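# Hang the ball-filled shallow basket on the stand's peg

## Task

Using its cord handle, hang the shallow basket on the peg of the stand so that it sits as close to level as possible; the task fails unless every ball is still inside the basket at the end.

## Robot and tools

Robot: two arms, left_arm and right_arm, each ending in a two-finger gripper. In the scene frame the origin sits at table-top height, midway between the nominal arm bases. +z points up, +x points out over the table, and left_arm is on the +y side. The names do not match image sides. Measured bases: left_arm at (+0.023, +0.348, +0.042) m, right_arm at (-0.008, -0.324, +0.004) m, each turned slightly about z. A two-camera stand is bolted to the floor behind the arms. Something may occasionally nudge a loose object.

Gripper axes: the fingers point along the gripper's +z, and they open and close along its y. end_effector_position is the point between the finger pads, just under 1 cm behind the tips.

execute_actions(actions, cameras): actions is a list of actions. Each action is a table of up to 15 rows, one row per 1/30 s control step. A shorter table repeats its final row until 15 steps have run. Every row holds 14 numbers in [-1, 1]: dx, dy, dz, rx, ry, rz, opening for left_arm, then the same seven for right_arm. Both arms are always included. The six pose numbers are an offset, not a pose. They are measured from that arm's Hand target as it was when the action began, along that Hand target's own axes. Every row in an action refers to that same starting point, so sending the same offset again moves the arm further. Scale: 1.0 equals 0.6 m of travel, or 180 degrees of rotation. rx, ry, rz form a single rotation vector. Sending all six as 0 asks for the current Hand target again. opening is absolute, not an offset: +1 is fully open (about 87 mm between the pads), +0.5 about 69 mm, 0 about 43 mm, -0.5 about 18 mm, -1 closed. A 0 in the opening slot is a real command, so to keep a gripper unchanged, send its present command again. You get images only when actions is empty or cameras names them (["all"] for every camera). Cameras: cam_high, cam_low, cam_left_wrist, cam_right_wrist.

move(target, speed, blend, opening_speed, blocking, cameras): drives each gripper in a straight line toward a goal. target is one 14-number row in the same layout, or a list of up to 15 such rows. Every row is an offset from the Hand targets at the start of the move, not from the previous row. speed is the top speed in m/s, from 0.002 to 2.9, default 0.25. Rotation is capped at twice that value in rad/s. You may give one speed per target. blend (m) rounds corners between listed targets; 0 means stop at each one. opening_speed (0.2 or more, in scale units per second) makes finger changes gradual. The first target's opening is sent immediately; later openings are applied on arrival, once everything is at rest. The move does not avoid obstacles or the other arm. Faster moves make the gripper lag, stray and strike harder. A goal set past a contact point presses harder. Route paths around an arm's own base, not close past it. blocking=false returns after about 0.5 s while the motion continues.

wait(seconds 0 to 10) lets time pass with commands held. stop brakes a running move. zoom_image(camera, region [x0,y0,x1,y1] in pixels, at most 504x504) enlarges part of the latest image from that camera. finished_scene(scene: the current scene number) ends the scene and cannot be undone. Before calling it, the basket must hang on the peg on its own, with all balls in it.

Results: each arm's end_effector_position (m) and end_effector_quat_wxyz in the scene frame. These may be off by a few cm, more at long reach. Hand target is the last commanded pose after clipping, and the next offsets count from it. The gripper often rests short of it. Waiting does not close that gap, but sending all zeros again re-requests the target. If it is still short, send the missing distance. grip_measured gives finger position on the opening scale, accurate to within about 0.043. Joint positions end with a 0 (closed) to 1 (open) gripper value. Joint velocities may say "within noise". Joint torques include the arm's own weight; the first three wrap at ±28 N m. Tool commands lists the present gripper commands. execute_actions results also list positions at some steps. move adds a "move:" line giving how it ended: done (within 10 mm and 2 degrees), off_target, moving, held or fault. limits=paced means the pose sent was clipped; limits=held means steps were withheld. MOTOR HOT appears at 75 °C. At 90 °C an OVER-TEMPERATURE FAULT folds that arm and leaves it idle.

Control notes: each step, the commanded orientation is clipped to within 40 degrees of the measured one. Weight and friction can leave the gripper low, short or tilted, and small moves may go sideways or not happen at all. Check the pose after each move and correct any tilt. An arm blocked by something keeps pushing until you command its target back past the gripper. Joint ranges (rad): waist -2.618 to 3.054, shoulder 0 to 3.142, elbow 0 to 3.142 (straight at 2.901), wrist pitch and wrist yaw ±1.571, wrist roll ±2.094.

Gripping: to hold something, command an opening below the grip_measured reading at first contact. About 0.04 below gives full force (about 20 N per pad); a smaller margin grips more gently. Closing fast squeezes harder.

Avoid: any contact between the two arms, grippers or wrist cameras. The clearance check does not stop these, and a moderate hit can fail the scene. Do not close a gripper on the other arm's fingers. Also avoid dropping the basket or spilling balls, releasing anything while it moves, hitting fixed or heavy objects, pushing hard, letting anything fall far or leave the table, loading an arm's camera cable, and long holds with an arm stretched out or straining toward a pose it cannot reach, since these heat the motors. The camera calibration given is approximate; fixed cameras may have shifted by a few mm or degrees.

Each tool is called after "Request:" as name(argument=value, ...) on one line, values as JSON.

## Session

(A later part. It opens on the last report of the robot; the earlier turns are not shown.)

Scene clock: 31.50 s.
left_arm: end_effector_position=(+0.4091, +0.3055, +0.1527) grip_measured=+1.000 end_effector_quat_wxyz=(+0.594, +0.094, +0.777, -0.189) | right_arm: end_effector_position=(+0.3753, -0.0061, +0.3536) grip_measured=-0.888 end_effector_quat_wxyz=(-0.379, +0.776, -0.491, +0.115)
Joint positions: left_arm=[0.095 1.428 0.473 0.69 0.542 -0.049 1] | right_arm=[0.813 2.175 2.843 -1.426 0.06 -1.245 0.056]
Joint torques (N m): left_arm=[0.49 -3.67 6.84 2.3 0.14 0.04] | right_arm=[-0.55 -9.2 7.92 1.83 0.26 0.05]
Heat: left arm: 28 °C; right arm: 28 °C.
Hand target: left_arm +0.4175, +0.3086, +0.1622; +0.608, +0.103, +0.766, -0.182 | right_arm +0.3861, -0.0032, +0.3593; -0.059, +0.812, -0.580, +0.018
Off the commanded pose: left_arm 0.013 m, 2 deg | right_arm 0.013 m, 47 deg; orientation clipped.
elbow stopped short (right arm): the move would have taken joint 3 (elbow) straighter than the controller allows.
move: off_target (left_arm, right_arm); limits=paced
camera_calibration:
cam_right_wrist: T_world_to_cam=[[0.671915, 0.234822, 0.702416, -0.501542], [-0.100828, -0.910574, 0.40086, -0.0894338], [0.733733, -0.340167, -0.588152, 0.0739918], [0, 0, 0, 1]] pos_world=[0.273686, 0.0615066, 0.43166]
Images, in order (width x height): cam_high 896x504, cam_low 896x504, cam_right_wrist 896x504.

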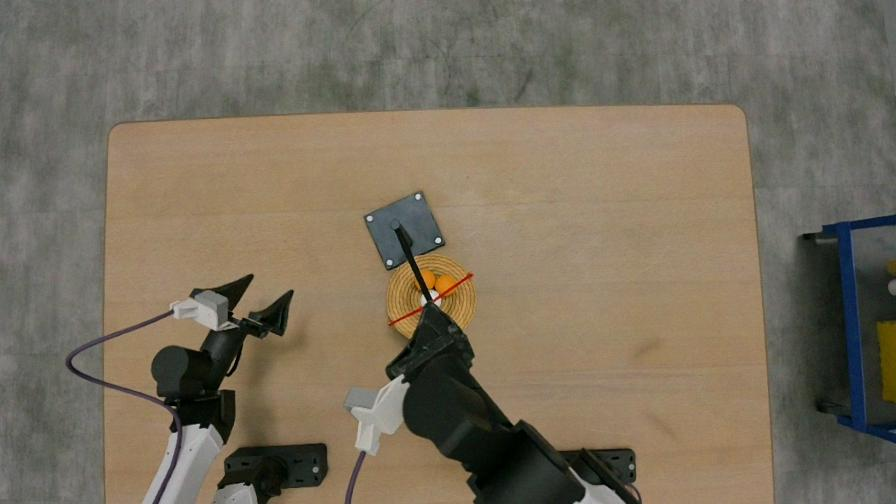

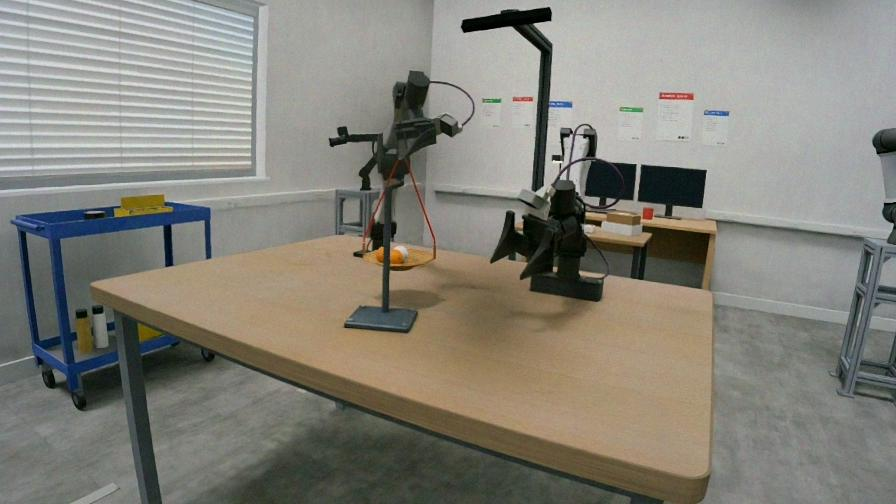

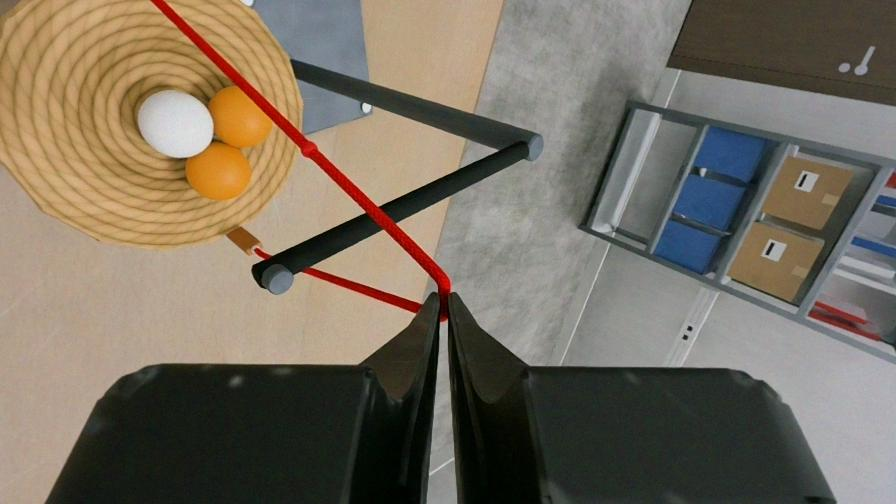

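Request:
move(target=[0,0,0,0,0,0,1,0,0.011,0.052,0,0,0,-1], speed=0.1, cameras=["cam_right_wrist"])

Scene clock: 35.70 s.
left_arm: end_effector_position=(+0.4091, +0.3055, +0.1527) grip_measured=+1.000 end_effector_quat_wxyz=(+0.594, +0.094, +0.777, -0.189) | right_arm: end_effector_position=(+0.3766, -0.0047, +0.3274) grip_measured=-0.888 end_effector_quat_wxyz=(-0.342, +0.789, -0.498, +0.107)
Joint positions: left_arm=[0.095 1.428 0.473 0.69 0.542 -0.049 1] | right_arm=[0.813 2.217 2.843 -1.466 0.06 -1.245 0.056]
Joint torques (N m): left_arm=[0.36 -3.66 6.68 2.27 0.16 0.03] | right_arm=[-0.2 -9.48 8.06 1.52 0.24 0.26]
Heat: left arm: 28 °C; right arm: 28 °C.
Hand target: left_arm +0.4175, +0.3086, +0.1622; +0.608, +0.103, +0.766, -0.182 | right_arm +0.3830, -0.0029, +0.3276; -0.060, +0.812, -0.580, +0.018
Off the commanded pose: left_arm 0.013 m, 2 deg | right_arm 0.007 m, 35 deg.
elbow stopped short (right arm): the move would have taken joint 3 (elbow) straighter than the controller allows.
move: off_target (left_arm, right_arm)
camera_calibration:
cam_right_wrist: T_world_to_cam=[[0.710424, 0.273917, 0.64828, -0.480926], [-0.0763572, -0.885711, 0.457915, -0.105302], [0.699619, -0.374815, -0.608315, 0.0773215], [0, 0, 0, 1]] pos_world=[0.279526, 0.0674482, 0.40703]
Images, in order (width x height): cam_right_wrist 896x504.

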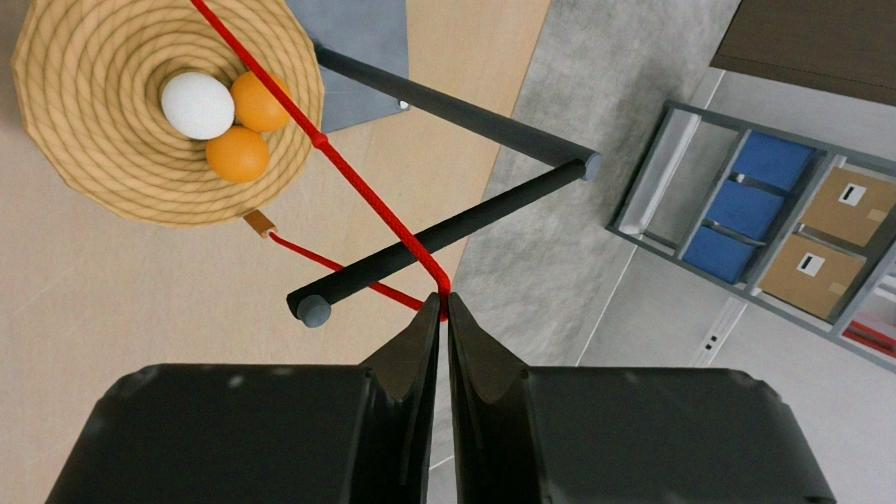

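Request:
move(target=[0,0,0,0,0,0,1,0.001,0.0033,0.028,0,0,0.05,-1], speed=0.1)

Request:
move(target=[0,0,0,0,0,0,1,0.0005,0.002,0.015,0,0,0,-1], speed=0.1, cameras=["cam_right_wrist","cam_low"])

Request:
zoom_image(camera="cam_low", region=[350, 170, 460, 290])

Scene clock: 39.73 s.
left_arm: end_effector_position=(+0.4091, +0.3055, +0.1527) grip_measured=+1.000 end_effector_quat_wxyz=(+0.594, +0.094, +0.777, -0.189) | right_arm: end_effector_position=(+0.3754, -0.0041, +0.3111) grip_measured=-0.888 end_effector_quat_wxyz=(-0.336, +0.751, -0.563, +0.078)
Joint positions: left_arm=[0.095 1.428 0.473 0.69 0.542 -0.049 1] | right_arm=[0.811 2.241 2.843 -1.469 0.06 -1.085 0.056]
Joint torques (N m): left_arm=[0.36 -3.63 6.79 2.26 0.13 0.07] | right_arm=[-0.59 -9.69 8.16 1.52 0.19 0.29]
Heat: left arm: 28 °C; right arm: 28 °C.
Hand target: left_arm +0.4175, +0.3086, +0.1622; +0.608, +0.103, +0.766, -0.182 | right_arm +0.3829, -0.0029, +0.3107; -0.061, +0.764, -0.642, +0.014
Off the commanded pose: left_arm 0.013 m, 2 deg | right_arm 0.008 m, 34 deg.
elbow stopped short (right arm): the move would have taken joint 3 (elbow) straighter than the controller allows.
move: off_target (left_arm, right_arm)

Scene clock: 43.00 s.
left_arm: end_effector_position=(+0.4091, +0.3055, +0.1527) grip_measured=+1.000 end_effector_quat_wxyz=(+0.594, +0.094, +0.777, -0.189) | right_arm: end_effector_position=(+0.3756, -0.0038, +0.3043) grip_measured=-0.888 end_effector_quat_wxyz=(-0.327, +0.752, -0.567, +0.076)
Joint positions: left_arm=[0.095 1.428 0.473 0.69 0.542 -0.049 1] | right_arm=[0.811 2.253 2.844 -1.478 0.06 -1.079 0.056]
Joint torques (N m): left_arm=[0.42 -3.64 6.8 2.31 0.16 0.03] | right_arm=[-0.68 -9.55 8.08 1.45 0.16 0.28]
Heat: left arm: 29 °C; right arm: 29 °C.
Hand target: left_arm +0.4175, +0.3086, +0.1622; +0.608, +0.103, +0.766, -0.182 | right_arm +0.3827, -0.0027, +0.3015; -0.061, +0.764, -0.642, +0.014
Off the commanded pose: left_arm 0.013 m, 2 deg | right_arm 0.008 m, 33 deg.
elbow stopped short (right arm): the move would have taken joint 3 (elbow) straighter than the controller allows.
move: off_target (left_arm, right_arm)
camera_calibration:
cam_right_wrist: T_world_to_cam=[[0.80082, 0.146832, 0.580627, -0.47935], [-0.145102, -0.893029, 0.425964, -0.0584408], [0.581061, -0.425371, -0.69385, 0.134803], [0, 0, 0, 1]] pos_world=[0.297065, 0.0755358, 0.39675]
Images, in order (width x height): cam_low 896x504, cam_right_wrist 896x504.

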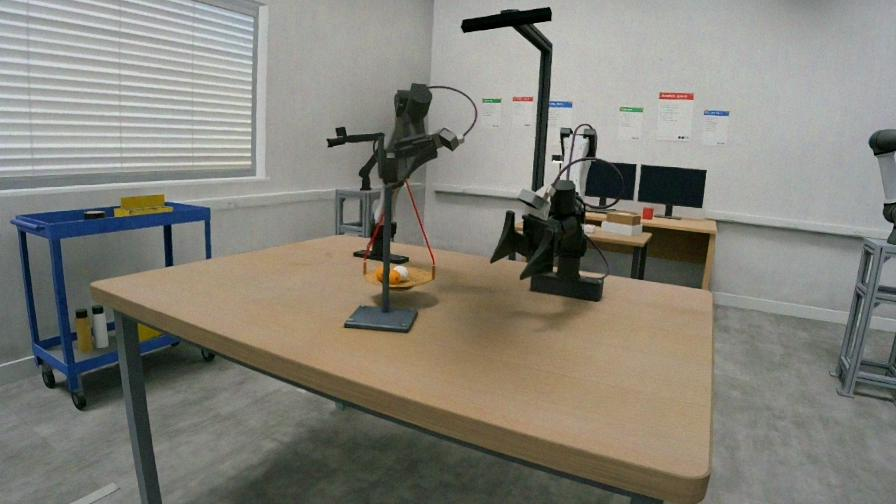

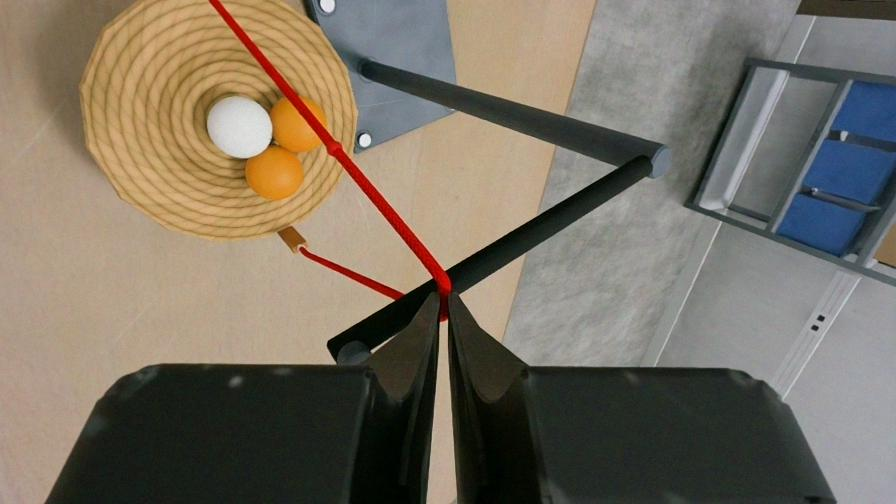

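Scaled by 4.200 from the camera's 896x504 image, which has a finer 1280x720 frame.

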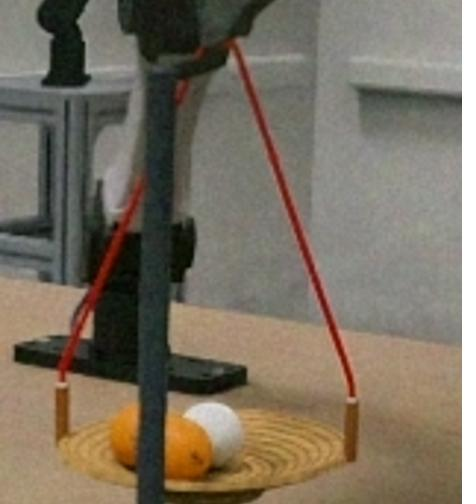

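Request:
move(target=[0,0,0,0,0,0,1,0.002,0.002,0.017,0,0,0,-1], speed=0.08)

Request:
move(target=[0,0,0,0,0,0,1,0,0.0015,0.012,0,0,0,-1], speed=0.08, cameras=["cam_right_wrist","cam_low"])

Request:
zoom_image(camera="cam_low", region=[350, 180, 460, 300])

Request:
zoom_image(camera="cam_right_wrist", region=[300, 160, 560, 340])

Scene clock: 47.20 s.
left_arm: end_effector_position=(+0.4091, +0.3055, +0.1527) grip_measured=+1.000 end_effector_quat_wxyz=(+0.594, +0.094, +0.777, -0.189) | right_arm: end_effector_position=(+0.3756, -0.0037, +0.3034) grip_measured=-0.888 end_effector_quat_wxyz=(-0.327, +0.751, -0.569, +0.075)
Joint positions: left_arm=[0.095 1.428 0.473 0.69 0.542 -0.049 1] | right_arm=[0.811 2.258 2.851 -1.482 0.06 -1.076 0.056]
Joint torques (N m): left_arm=[0.4 -3.71 6.79 2.32 0.16 0.02] | right_arm=[-0.83 -8.5 7.38 1.33 0.13 0.31]
Heat: left arm: 29 °C; right arm: 29 °C.
Hand target: left_arm +0.4175, +0.3086, +0.1622; +0.608, +0.103, +0.766, -0.182 | right_arm +0.3827, -0.0033, +0.2913; -0.061, +0.764, -0.642, +0.014
Off the commanded pose: left_arm 0.013 m, 2 deg | right_arm 0.014 m, 33 deg.
elbow stopped short (right arm): the move would have taken joint 3 (elbow) straighter than the controller allows.
move: off_target (left_arm, right_arm)

Scene clock: 50.83 s.
left_arm: end_effector_position=(+0.4091, +0.3055, +0.1527) grip_measured=+1.000 end_effector_quat_wxyz=(+0.594, +0.094, +0.777, -0.189) | right_arm: end_effector_position=(+0.3757, -0.0034, +0.3026) grip_measured=-0.888 end_effector_quat_wxyz=(-0.326, +0.750, -0.570, +0.075)
Joint positions: left_arm=[0.095 1.428 0.473 0.69 0.542 -0.049 1] | right_arm=[0.811 2.263 2.857 -1.485 0.06 -1.073 0.056]
Joint torques (N m): left_arm=[0.49 -3.85 6.95 2.3 0.14 0.03] | right_arm=[-0.83 -7.84 6.75 1.25 0.11 0.32]
Heat: left arm: 29 °C; right arm: 29 °C.
Hand target: left_arm +0.4175, +0.3086, +0.1622; +0.608, +0.103, +0.766, -0.182 | right_arm +0.3826, -0.0029, +0.2840; -0.061, +0.764, -0.642, +0.014
Off the commanded pose: left_arm 0.013 m, 2 deg | right_arm 0.020 m, 32 deg.
elbow stopped short (right arm): the move would have taken joint 3 (elbow) straighter than the controller allows.
move: off_target (left_arm, right_arm)
camera_calibration:
cam_right_wrist: T_world_to_cam=[[0.804651, 0.142497, 0.576395, -0.478709], [-0.147335, -0.892491, 0.426324, -0.0567104], [0.575177, -0.427965, -0.697149, 0.136761], [0, 0, 0, 1]] pos_world=[0.298176, 0.0761303, 0.395445]
Images, in order (width x height): cam_low 896x504, cam_right_wrist 896x504.

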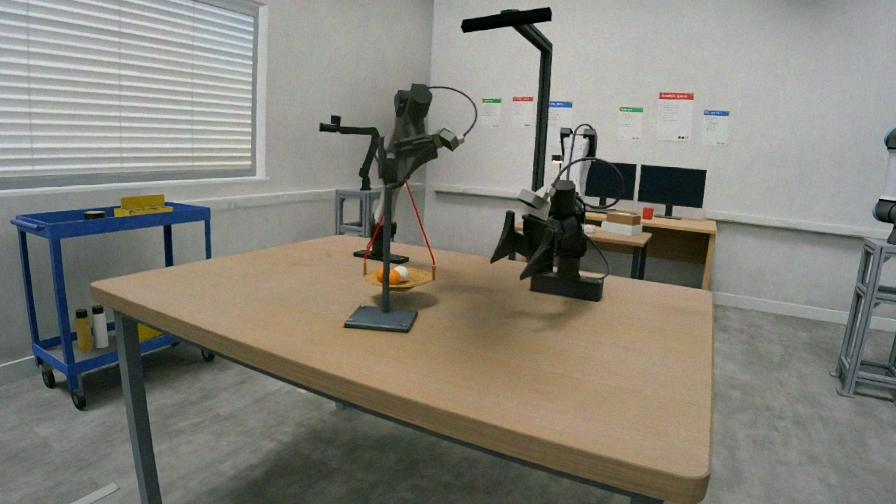

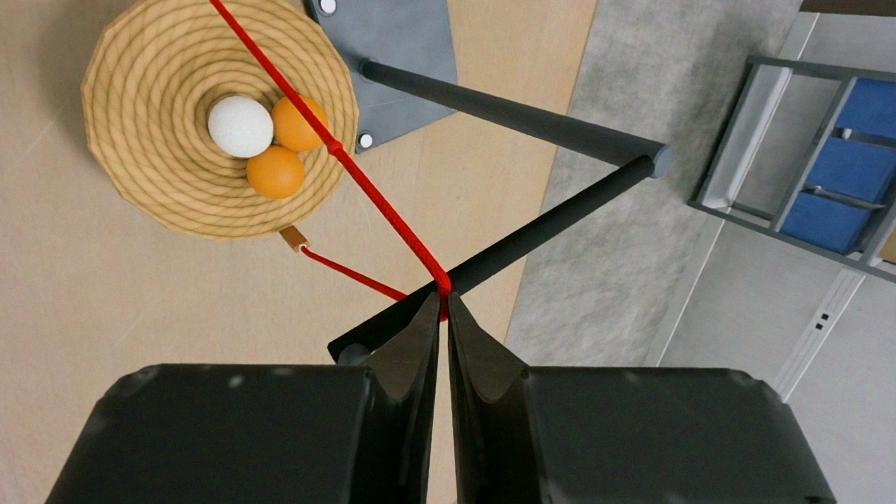

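Scaled by 4.200 from the camera's 896x504 image, which has a finer 1280x720 frame.

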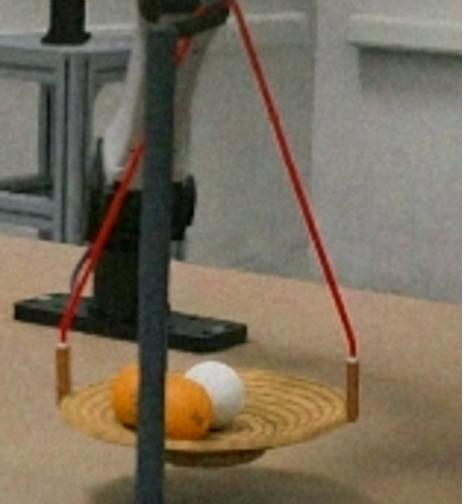

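Scaled by 1.938 from the camera's 896x504 image, which has a finer 1280x720 frame.

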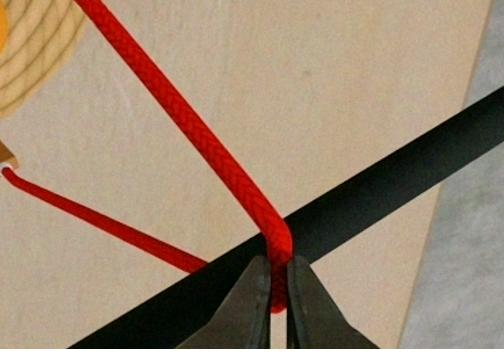

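Request:
move(target=[[0,0,0,0,0,0,1,0,-0.003,-0.02,0,0,0,-1],[0,0,0,0,0,0,1,0,-0.003,-0.02,0,0,0,-0.5]], speed=0.06, opening_speed=0.3, cameras=["cam_right_wrist","cam_low"])

Request:
zoom_image(camera="cam_low", region=[350, 180, 460, 300])

Request:
zoom_image(camera="cam_right_wrist", region=[300, 160, 560, 340])

Scene clock: 57.80 s.
left_arm: end_effector_position=(+0.4091, +0.3055, +0.1527) grip_measured=+1.000 end_effector_quat_wxyz=(+0.594, +0.094, +0.777, -0.189) | right_arm: end_effector_position=(+0.3805, -0.0019, +0.3064) grip_measured=-0.500 end_effector_quat_wxyz=(-0.337, +0.745, -0.570, +0.077)
Joint positions: left_arm=[0.095 1.428 0.473 0.69 0.542 -0.049 1] | right_arm=[0.806 2.263 2.859 -1.463 0.06 -1.072 0.25]
Joint torques (N m): left_arm=[0.43 -3.73 6.8 2.29 0.14 0.03] | right_arm=[-0.51 -9.73 6.61 1.24 0.13 0.23]
Heat: left arm: 30 °C; right arm: 30 °C.
Hand target: left_arm +0.4175, +0.3086, +0.1622; +0.608, +0.103, +0.766, -0.182 | right_arm +0.3831, -0.0035, +0.2961; -0.061, +0.764, -0.642, +0.014
Off the commanded pose: left_arm 0.013 m, 2 deg | right_arm 0.011 m, 34 deg.
elbow stopped short (right arm): the move would have taken joint 3 (elbow) straighter than the controller allows.
move: off_target (left_arm, right_arm); target 2's new opening was sent with right_arm's hand 0.010 m and 32 deg from that target
camera_calibration:
cam_right_wrist: T_world_to_cam=[[0.795183, 0.128228, 0.592656, -0.486344], [-0.158931, -0.899141, 0.407781, -0.0461409], [0.585171, -0.418452, -0.694603, 0.132892], [0, 0, 0, 1]] pos_world=[0.301635, 0.0764844, 0.399357]
Images, in order (width x height): cam_low 896x504, cam_right_wrist 896x504.

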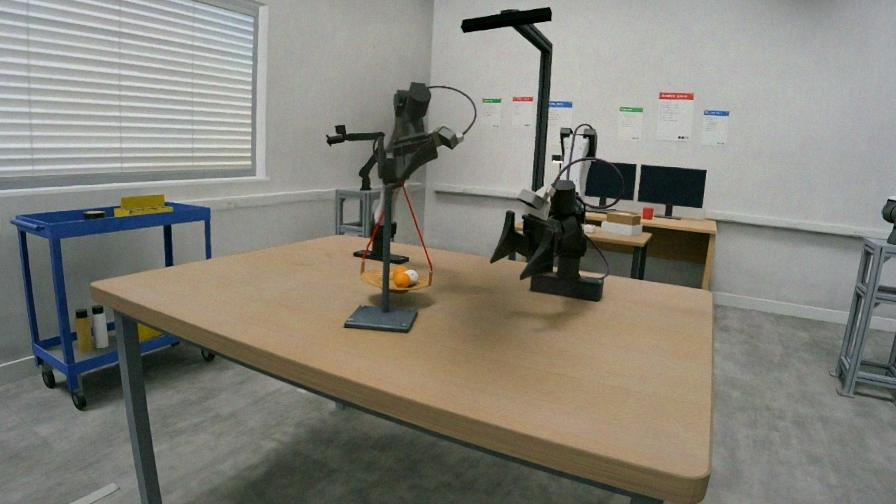

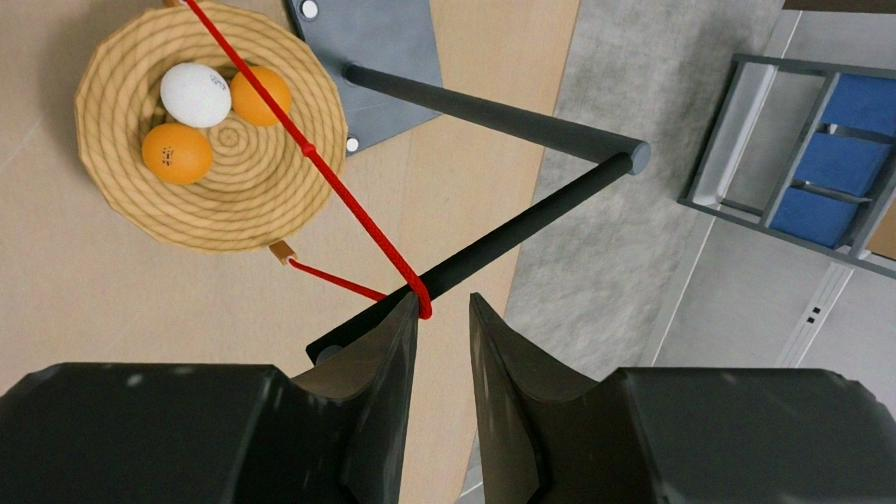

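Scaled by 4.200 from the camera's 896x504 image, which has a finer 1280x720 frame.

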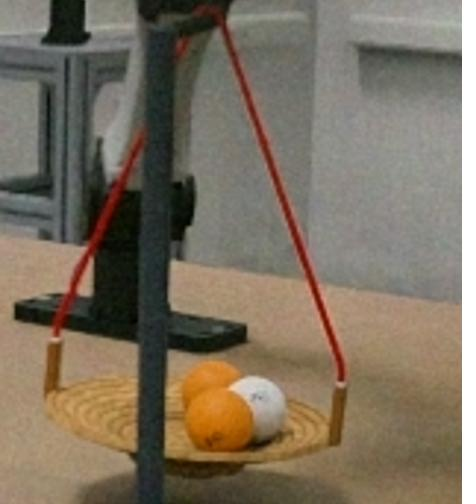

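Scaled by 1.938 from the camera's 896x504 image, which has a finer 1280x720 frame.

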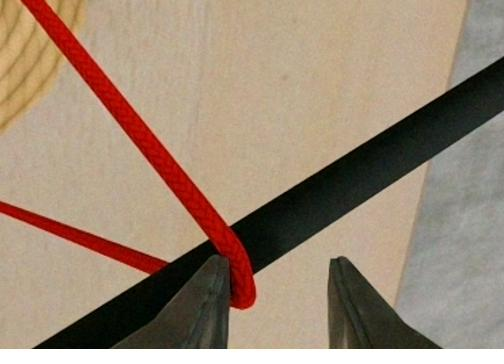

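Request:
move(target=[[0,0,0,0,0,0,1,-0.0015,-0.005,-0.031,0.164,-0.086,-0.028,-0.5],[0,0,0,0,0,0,1,0.0275,0,-0.0285,0.164,-0.086,-0.028,-0.5]], speed=0.1, cameras=["cam_right_wrist","cam_low","cam_high"])

Request:
zoom_image(camera="cam_low", region=[350, 180, 460, 300])

Request:
zoom_image(camera="cam_right_wrist", region=[300, 160, 560, 340])

Scene clock: 60.90 s.
left_arm: end_effector_position=(+0.4091, +0.3055, +0.1527) grip_measured=+1.000 end_effector_quat_wxyz=(+0.594, +0.094, +0.777, -0.189) | right_arm: end_effector_position=(+0.3895, -0.0148, +0.2987) grip_measured=-0.500 end_effector_quat_wxyz=(-0.323, +0.747, -0.576, +0.076)
Joint positions: left_arm=[0.095 1.428 0.473 0.69 0.542 -0.049 1] | right_arm=[0.77 2.26 2.833 -1.467 0.042 -1.094 0.25]
Joint torques (N m): left_arm=[0.38 -3.86 6.84 2.3 0.16 0.03] | right_arm=[-0.4 -15.47 4.78 1.34 0.03 0.12]
Heat: left arm: 30 °C; right arm: 31 °C.
Hand target: left_arm +0.4175, +0.3086, +0.1622; +0.608, +0.103, +0.766, -0.182 | right_arm +0.3843, -0.0210, +0.3121; -0.337, +0.745, -0.570, +0.077
Off the commanded pose: left_arm 0.013 m, 2 deg | right_arm 0.016 m, 2 deg.
elbow stopped short (right arm): the move would have taken joint 3 (elbow) straighter than the controller allows.
move: off_target (left_arm, right_arm)
camera_calibration:
cam_right_wrist: T_world_to_cam=[[0.808554, 0.133209, 0.573146, -0.486663], [-0.15786, -0.889226, 0.429369, -0.0598887], [0.566852, -0.437645, -0.697958, 0.124648], [0, 0, 0, 1]] pos_world=[0.313382, 0.066125, 0.391643]
Images, in order (width x height): cam_high 896x504, cam_low 896x504, cam_right_wrist 896x504.

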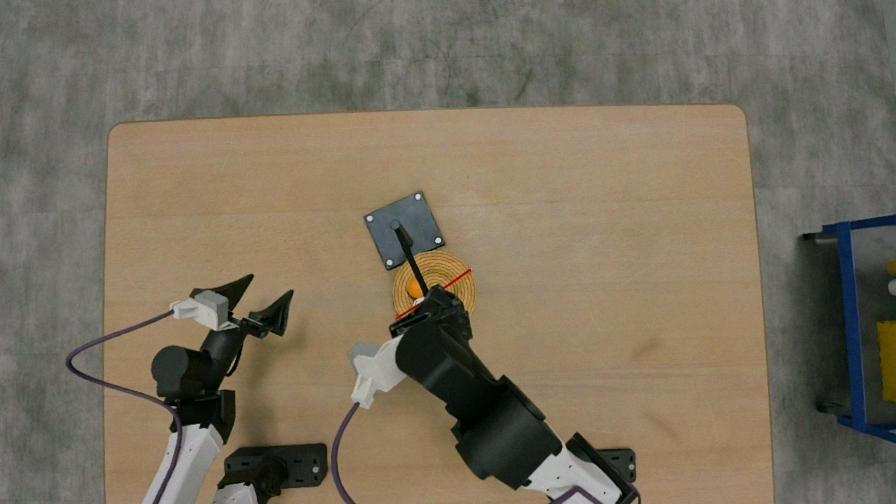

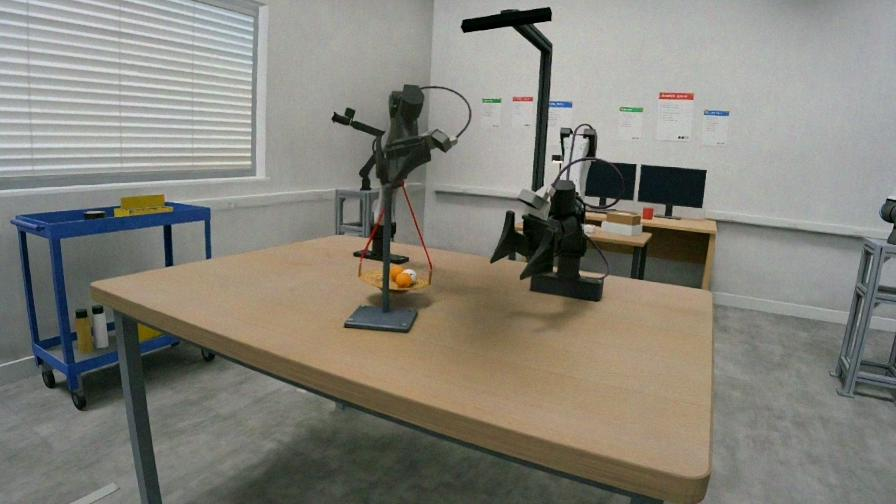

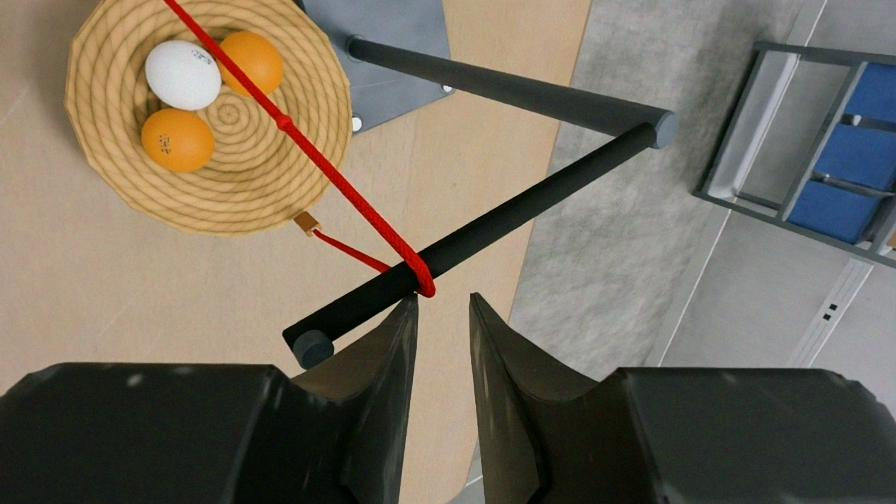

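Scaled by 4.200 from the camera's 896x504 image, which has a finer 1280x720 frame.

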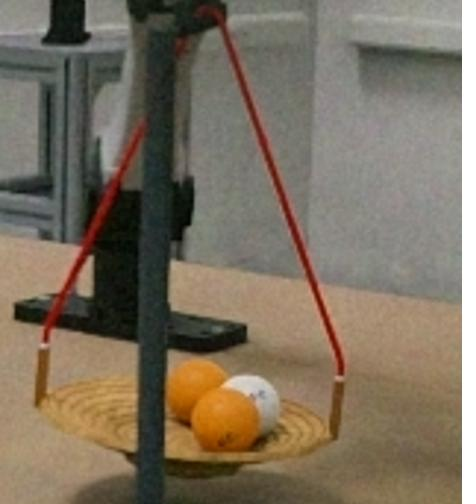

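Scaled by 1.938 from the camera's 896x504 image, which has a finer 1280x720 frame.

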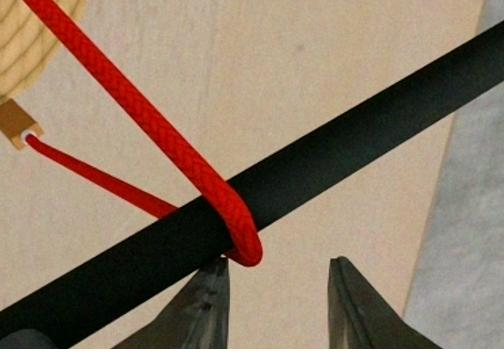

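Request:
move(target=[0,0,0,0,0,0,1,0.0055,0.0153,0.0125,0,0,0,-0.5], speed=0.06, cameras=["cam_right_wrist","cam_low"])

Request:
zoom_image(camera="cam_right_wrist", region=[300, 160, 560, 340])

Request:
zoom_image(camera="cam_low", region=[370, 160, 430, 220])

Scene clock: 62.17 s.
left_arm: end_effector_position=(+0.4091, +0.3055, +0.1527) grip_measured=+1.000 end_effector_quat_wxyz=(+0.594, +0.094, +0.777, -0.189) | right_arm: end_effector_position=(+0.3860, -0.0207, +0.2920) grip_measured=-0.500 end_effector_quat_wxyz=(-0.328, +0.745, -0.575, +0.079)
Joint positions: left_arm=[0.095 1.428 0.473 0.69 0.542 -0.049 1] | right_arm=[0.767 2.079 2.467 -1.271 0.044 -1.096 0.25]
Joint torques (N m): left_arm=[0.5 -3.7 6.84 2.3 0.15 0.03] | right_arm=[0.1 -13.71 5.3 1.44 0.02 0.13]
Heat: left arm: 30 °C; right arm: 31 °C.
Hand target: left_arm +0.4175, +0.3086, +0.1622; +0.608, +0.103, +0.766, -0.182 | right_arm +0.3818, -0.0220, +0.3001; -0.337, +0.745, -0.570, +0.077
Off the commanded pose: left_arm 0.013 m, 2 deg | right_arm 0.009 m, 1 deg.
move: off_target (left_arm)
camera_calibration:
cam_right_wrist: T_world_to_cam=[[0.803429, 0.128493, 0.58137, -0.479723], [-0.164053, -0.890865, 0.423611, -0.0587612], [0.572353, -0.435717, -0.694667, 0.116403], [0, 0, 0, 1]] pos_world=[0.30916, 0.0600117, 0.38465]
Images, in order (width x height): cam_low 896x504, cam_right_wrist 896x504.

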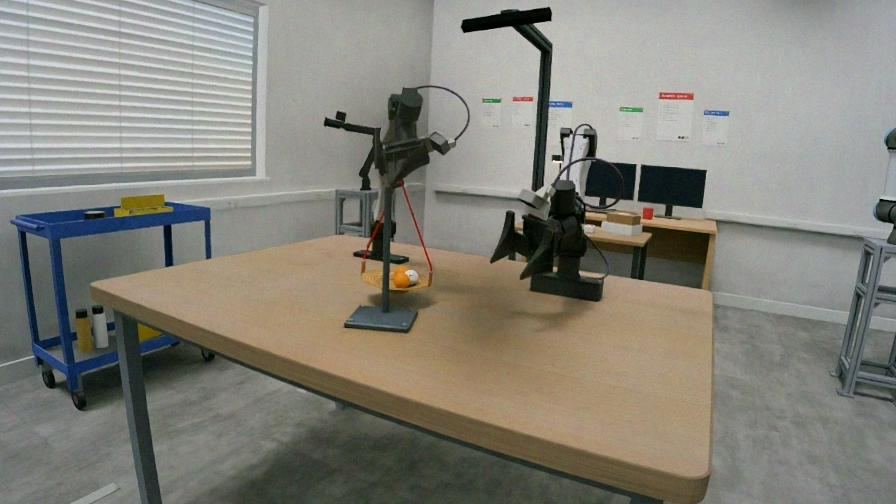

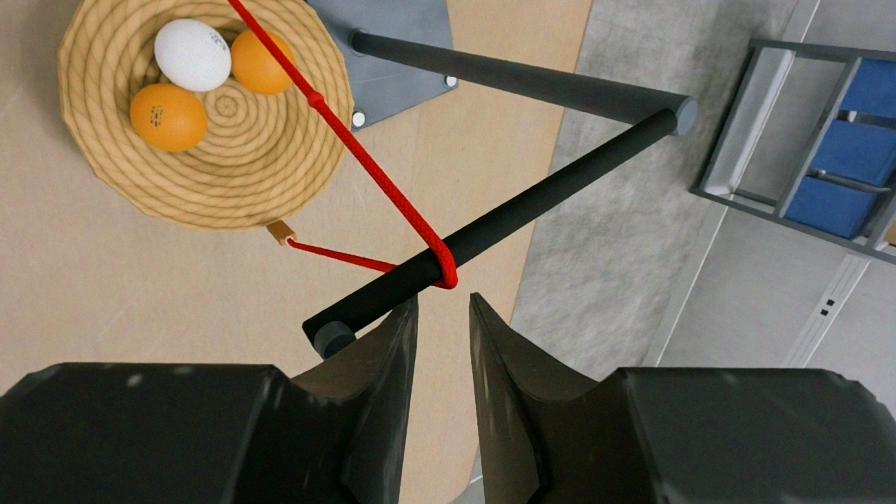

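Scaled by 1.938 from the camera's 896x504 image, which has a finer 1280x720 frame.

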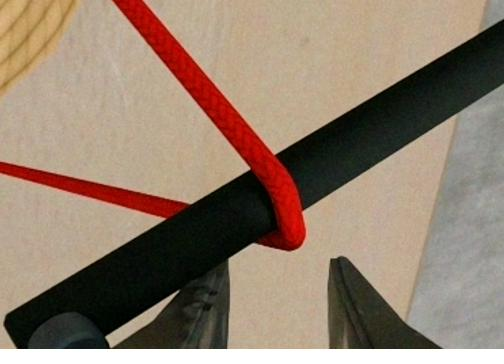

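Scaled by 8.400 from the camera's 896x504 image, which has a finer 1280x720 frame.

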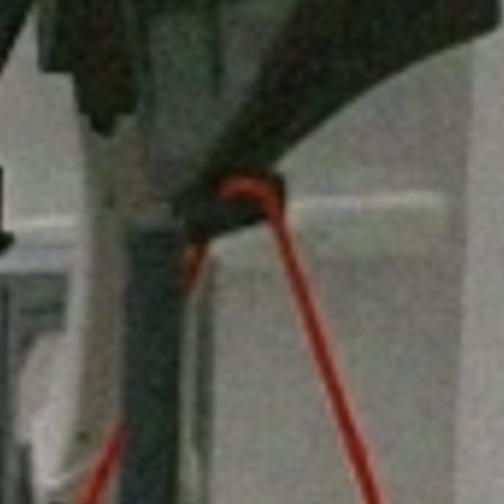

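Request:
move(target=[[0,0,0,0,0,0,1,-0.009,0.005,0.0055,0,0,0,-0.5],[0,0,0,0,0,0,1,-0.009,0.005,0.0055,0,0,0,-1]], speed=0.06, opening_speed=0.8, cameras=["cam_right_wrist","cam_low"])

Request:
zoom_image(camera="cam_right_wrist", region=[300, 160, 560, 340])

Request:
zoom_image(camera="cam_low", region=[350, 180, 460, 300])

Scene clock: 64.03 s.
left_arm: end_effector_position=(+0.4091, +0.3055, +0.1527) grip_measured=+1.000 end_effector_quat_wxyz=(+0.594, +0.094, +0.777, -0.189) | right_arm: end_effector_position=(+0.3849, -0.0193, +0.2891) grip_measured=-0.975 end_effector_quat_wxyz=(-0.325, +0.747, -0.574, +0.079)
Joint positions: left_arm=[0.095 1.428 0.473 0.69 0.542 -0.049 1] | right_arm=[0.772 2.074 2.447 -1.262 0.047 -1.096 0.013]
Joint torques (N m): left_arm=[0.47 -3.71 6.69 2.28 0.13 0.05] | right_arm=[1.07 -13.34 5.9 1.5 0.1 0.25]
Heat: left arm: 30 °C; right arm: 32 °C.
Hand target: left_arm +0.4175, +0.3086, +0.1622; +0.608, +0.103, +0.766, -0.182 | right_arm +0.3793, -0.0163, +0.2973; -0.337, +0.745, -0.570, +0.077
Off the commanded pose: left_arm 0.013 m, 2 deg | right_arm 0.010 m, 1 deg.
move: off_target (left_arm)
camera_calibration:
cam_right_wrist: T_world_to_cam=[[0.804245, 0.133544, 0.5791, -0.476806], [-0.160878, -0.889122, 0.428462, -0.0590988], [0.572109, -0.437752, -0.693588, 0.115356], [0, 0, 0, 1]] pos_world=[0.307965, 0.0616259, 0.381449]
Images, in order (width x height): cam_low 896x504, cam_right_wrist 896x504.

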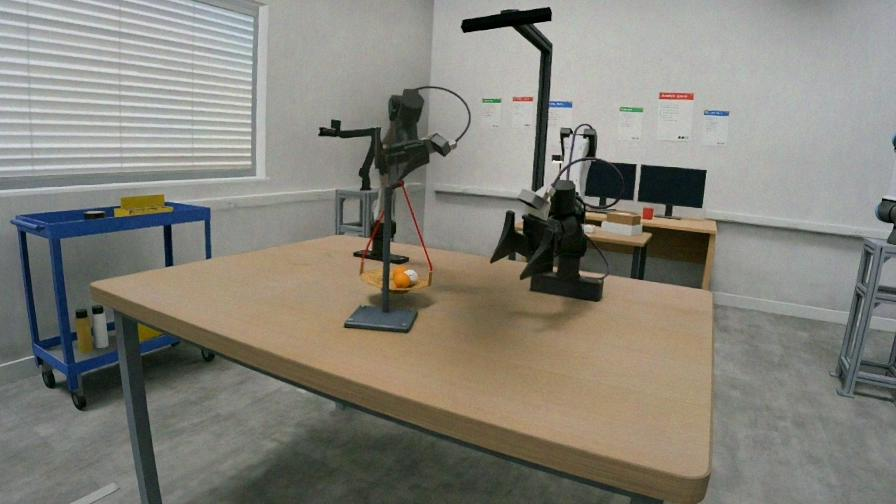

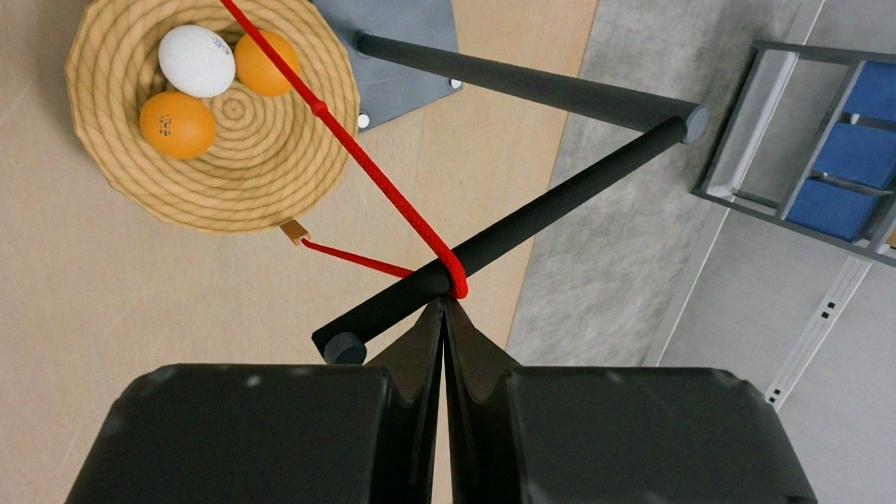

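Scaled by 1.938 from the camera's 896x504 image, which has a finer 1280x720 frame.

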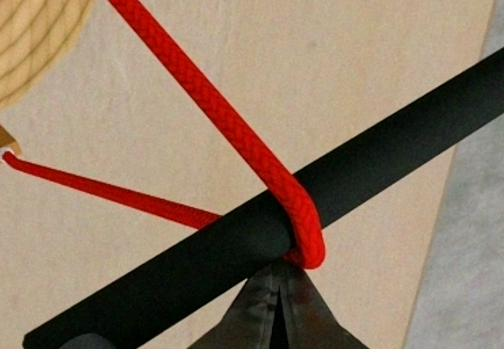

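Scaled by 4.200 from the camera's 896x504 image, which has a finer 1280x720 frame.

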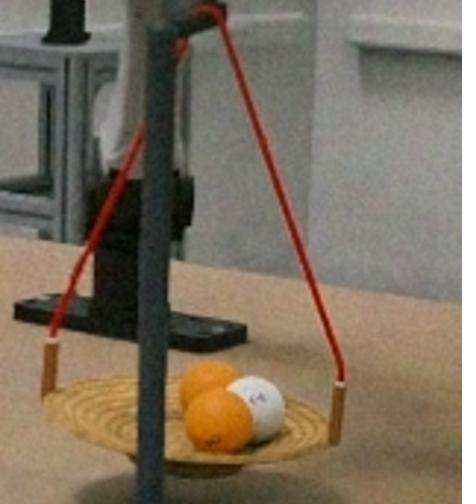

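Request:
move(target=[[0,0,0,0,0,0,1,0,0,0,0,0,0,-0.5],[0,0,0,0,0,0,1,-0.0123,-0.001,0.007,0,0,0,-0.5],[0,0,0,0,0,0,1,-0.0123,-0.001,0.007,0,0,0,-1]], speed=0.06, opening_speed=0.8, cameras=["cam_right_wrist"])

Request:
zoom_image(camera="cam_right_wrist", region=[300, 160, 560, 340])

Scene clock: 66.87 s.
left_arm: end_effector_position=(+0.4091, +0.3055, +0.1527) grip_measured=+1.000 end_effector_quat_wxyz=(+0.594, +0.094, +0.777, -0.189) | right_arm: end_effector_position=(+0.3829, -0.0146, +0.2981) grip_measured=-0.975 end_effector_quat_wxyz=(-0.337, +0.744, -0.571, +0.086)
Joint positions: left_arm=[0.095 1.428 0.473 0.69 0.542 -0.049 1] | right_arm=[0.788 2.074 2.47 -1.259 0.066 -1.09 0.013]
Joint torques (N m): left_arm=[0.43 -3.69 6.79 2.28 0.13 0.05] | right_arm=[1.05 -9.98 8.59 1.35 0.01 0.31]
Heat: left arm: 30 °C; right arm: 33 °C.
Hand target: left_arm +0.4175, +0.3086, +0.1622; +0.608, +0.103, +0.766, -0.182 | right_arm +0.3793, -0.0076, +0.2965; -0.337, +0.745, -0.570, +0.077
Off the commanded pose: left_arm 0.013 m, 2 deg | right_arm 0.008 m, 1 deg.
move: off_target (left_arm); target 3's new opening was sent with right_arm's hand 0.011 m and 1 deg from that target
camera_calibration:
cam_right_wrist: T_world_to_cam=[[0.788757, 0.126786, 0.601488, -0.48198], [-0.172799, -0.893309, 0.414896, -0.0506038], [0.589918, -0.431189, -0.682695, 0.114793], [0, 0, 0, 1]] pos_world=[0.303702, 0.065401, 0.389269]
Images, in order (width x height): cam_right_wrist 896x504.

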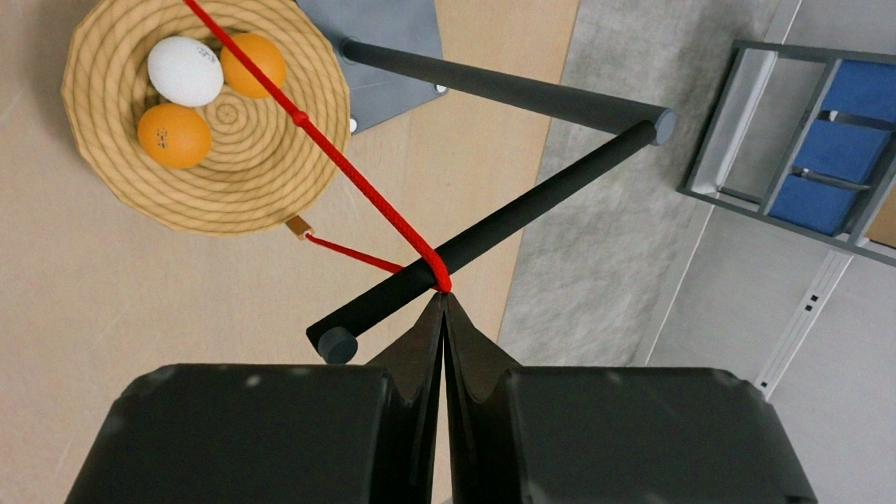

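Scaled by 1.938 from the camera's 896x504 image, which has a finer 1280x720 frame.

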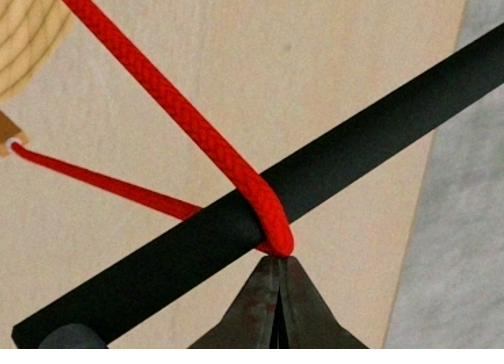

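Request:
move(target=[[0,0,0,0,0,0,1,0,0,0,0,0,0,-0.5],[0,0,0,0,0,0,1,0.0057,0.01,0.0155,0,0,0,-0.5],[0,0,0,0,0,0,1,0.0057,0.01,0.0155,0,0,0,-1]], speed=0.06, opening_speed=0.8, cameras=["cam_right_wrist","cam_low"])

Request:
zoom_image(camera="cam_right_wrist", region=[300, 160, 560, 340])

Request:
zoom_image(camera="cam_low", region=[350, 180, 460, 300])

Scene clock: 69.73 s.
left_arm: end_effector_position=(+0.4091, +0.3055, +0.1527) grip_measured=+1.000 end_effector_quat_wxyz=(+0.594, +0.094, +0.777, -0.189) | right_arm: end_effector_position=(+0.3864, -0.0143, +0.2945) grip_measured=-0.974 end_effector_quat_wxyz=(-0.344, +0.739, -0.571, +0.095)
Joint positions: left_arm=[0.095 1.428 0.473 0.69 0.542 -0.049 1] | right_arm=[0.789 2.038 2.379 -1.185 0.082 -1.089 0.013]
Joint torques (N m): left_arm=[0.24 -3.6 6.71 2.27 0.14 0.07] | right_arm=[0.76 -10.67 5.44 1.42 -0.16 0.31]
Heat: left arm: 30 °C; right arm: 33 °C.
Hand target: left_arm +0.4175, +0.3086, +0.1622; +0.608, +0.103, +0.766, -0.182 | right_arm +0.3804, -0.0078, +0.2849; -0.337, +0.745, -0.570, +0.077
Off the commanded pose: left_arm 0.013 m, 2 deg | right_arm 0.013 m, 2 deg.
move: off_target (left_arm, right_arm); target 3's new opening was sent with right_arm's hand 0.016 m and 3 deg from that target
camera_calibration:
cam_right_wrist: T_world_to_cam=[[0.776787, 0.116077, 0.618974, -0.483268], [-0.190593, -0.893443, 0.406735, -0.0389312], [0.60023, -0.433919, -0.671891, 0.103172], [0, 0, 0, 1]] pos_world=[0.306049, 0.0660819, 0.384285]
Images, in order (width x height): cam_low 896x504, cam_right_wrist 896x504.

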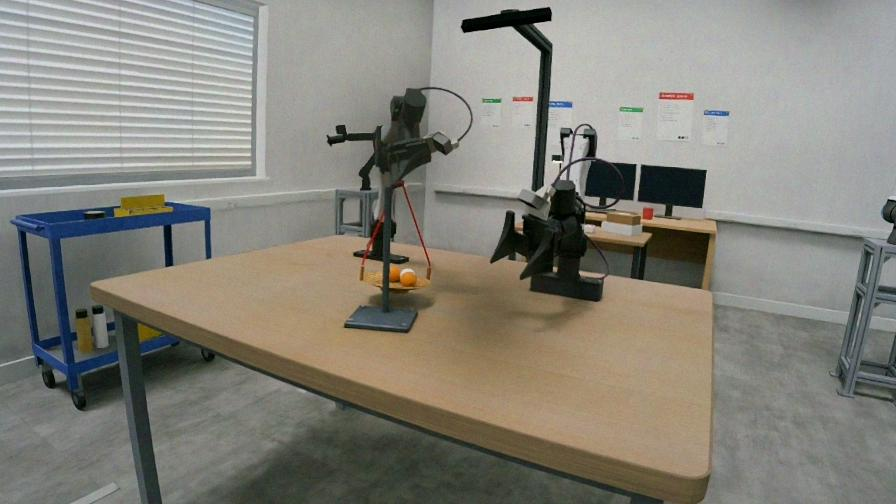

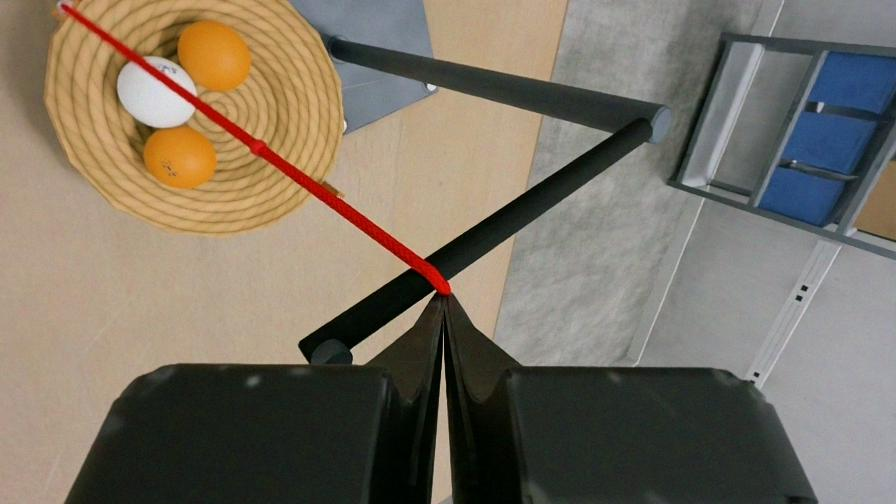

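Scaled by 1.938 from the camera's 896x504 image, which has a finer 1280x720 frame.

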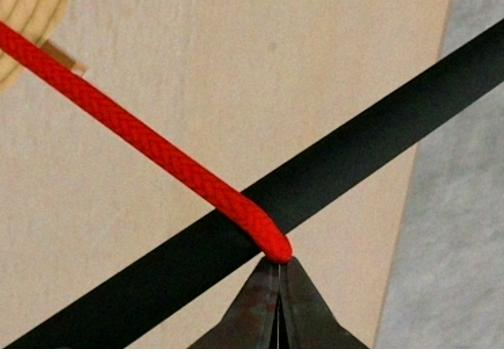

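Scaled by 4.200 from the camera's 896x504 image, which has a finer 1280x720 frame.

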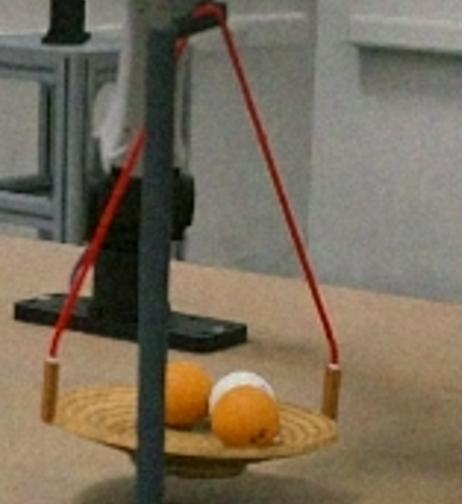

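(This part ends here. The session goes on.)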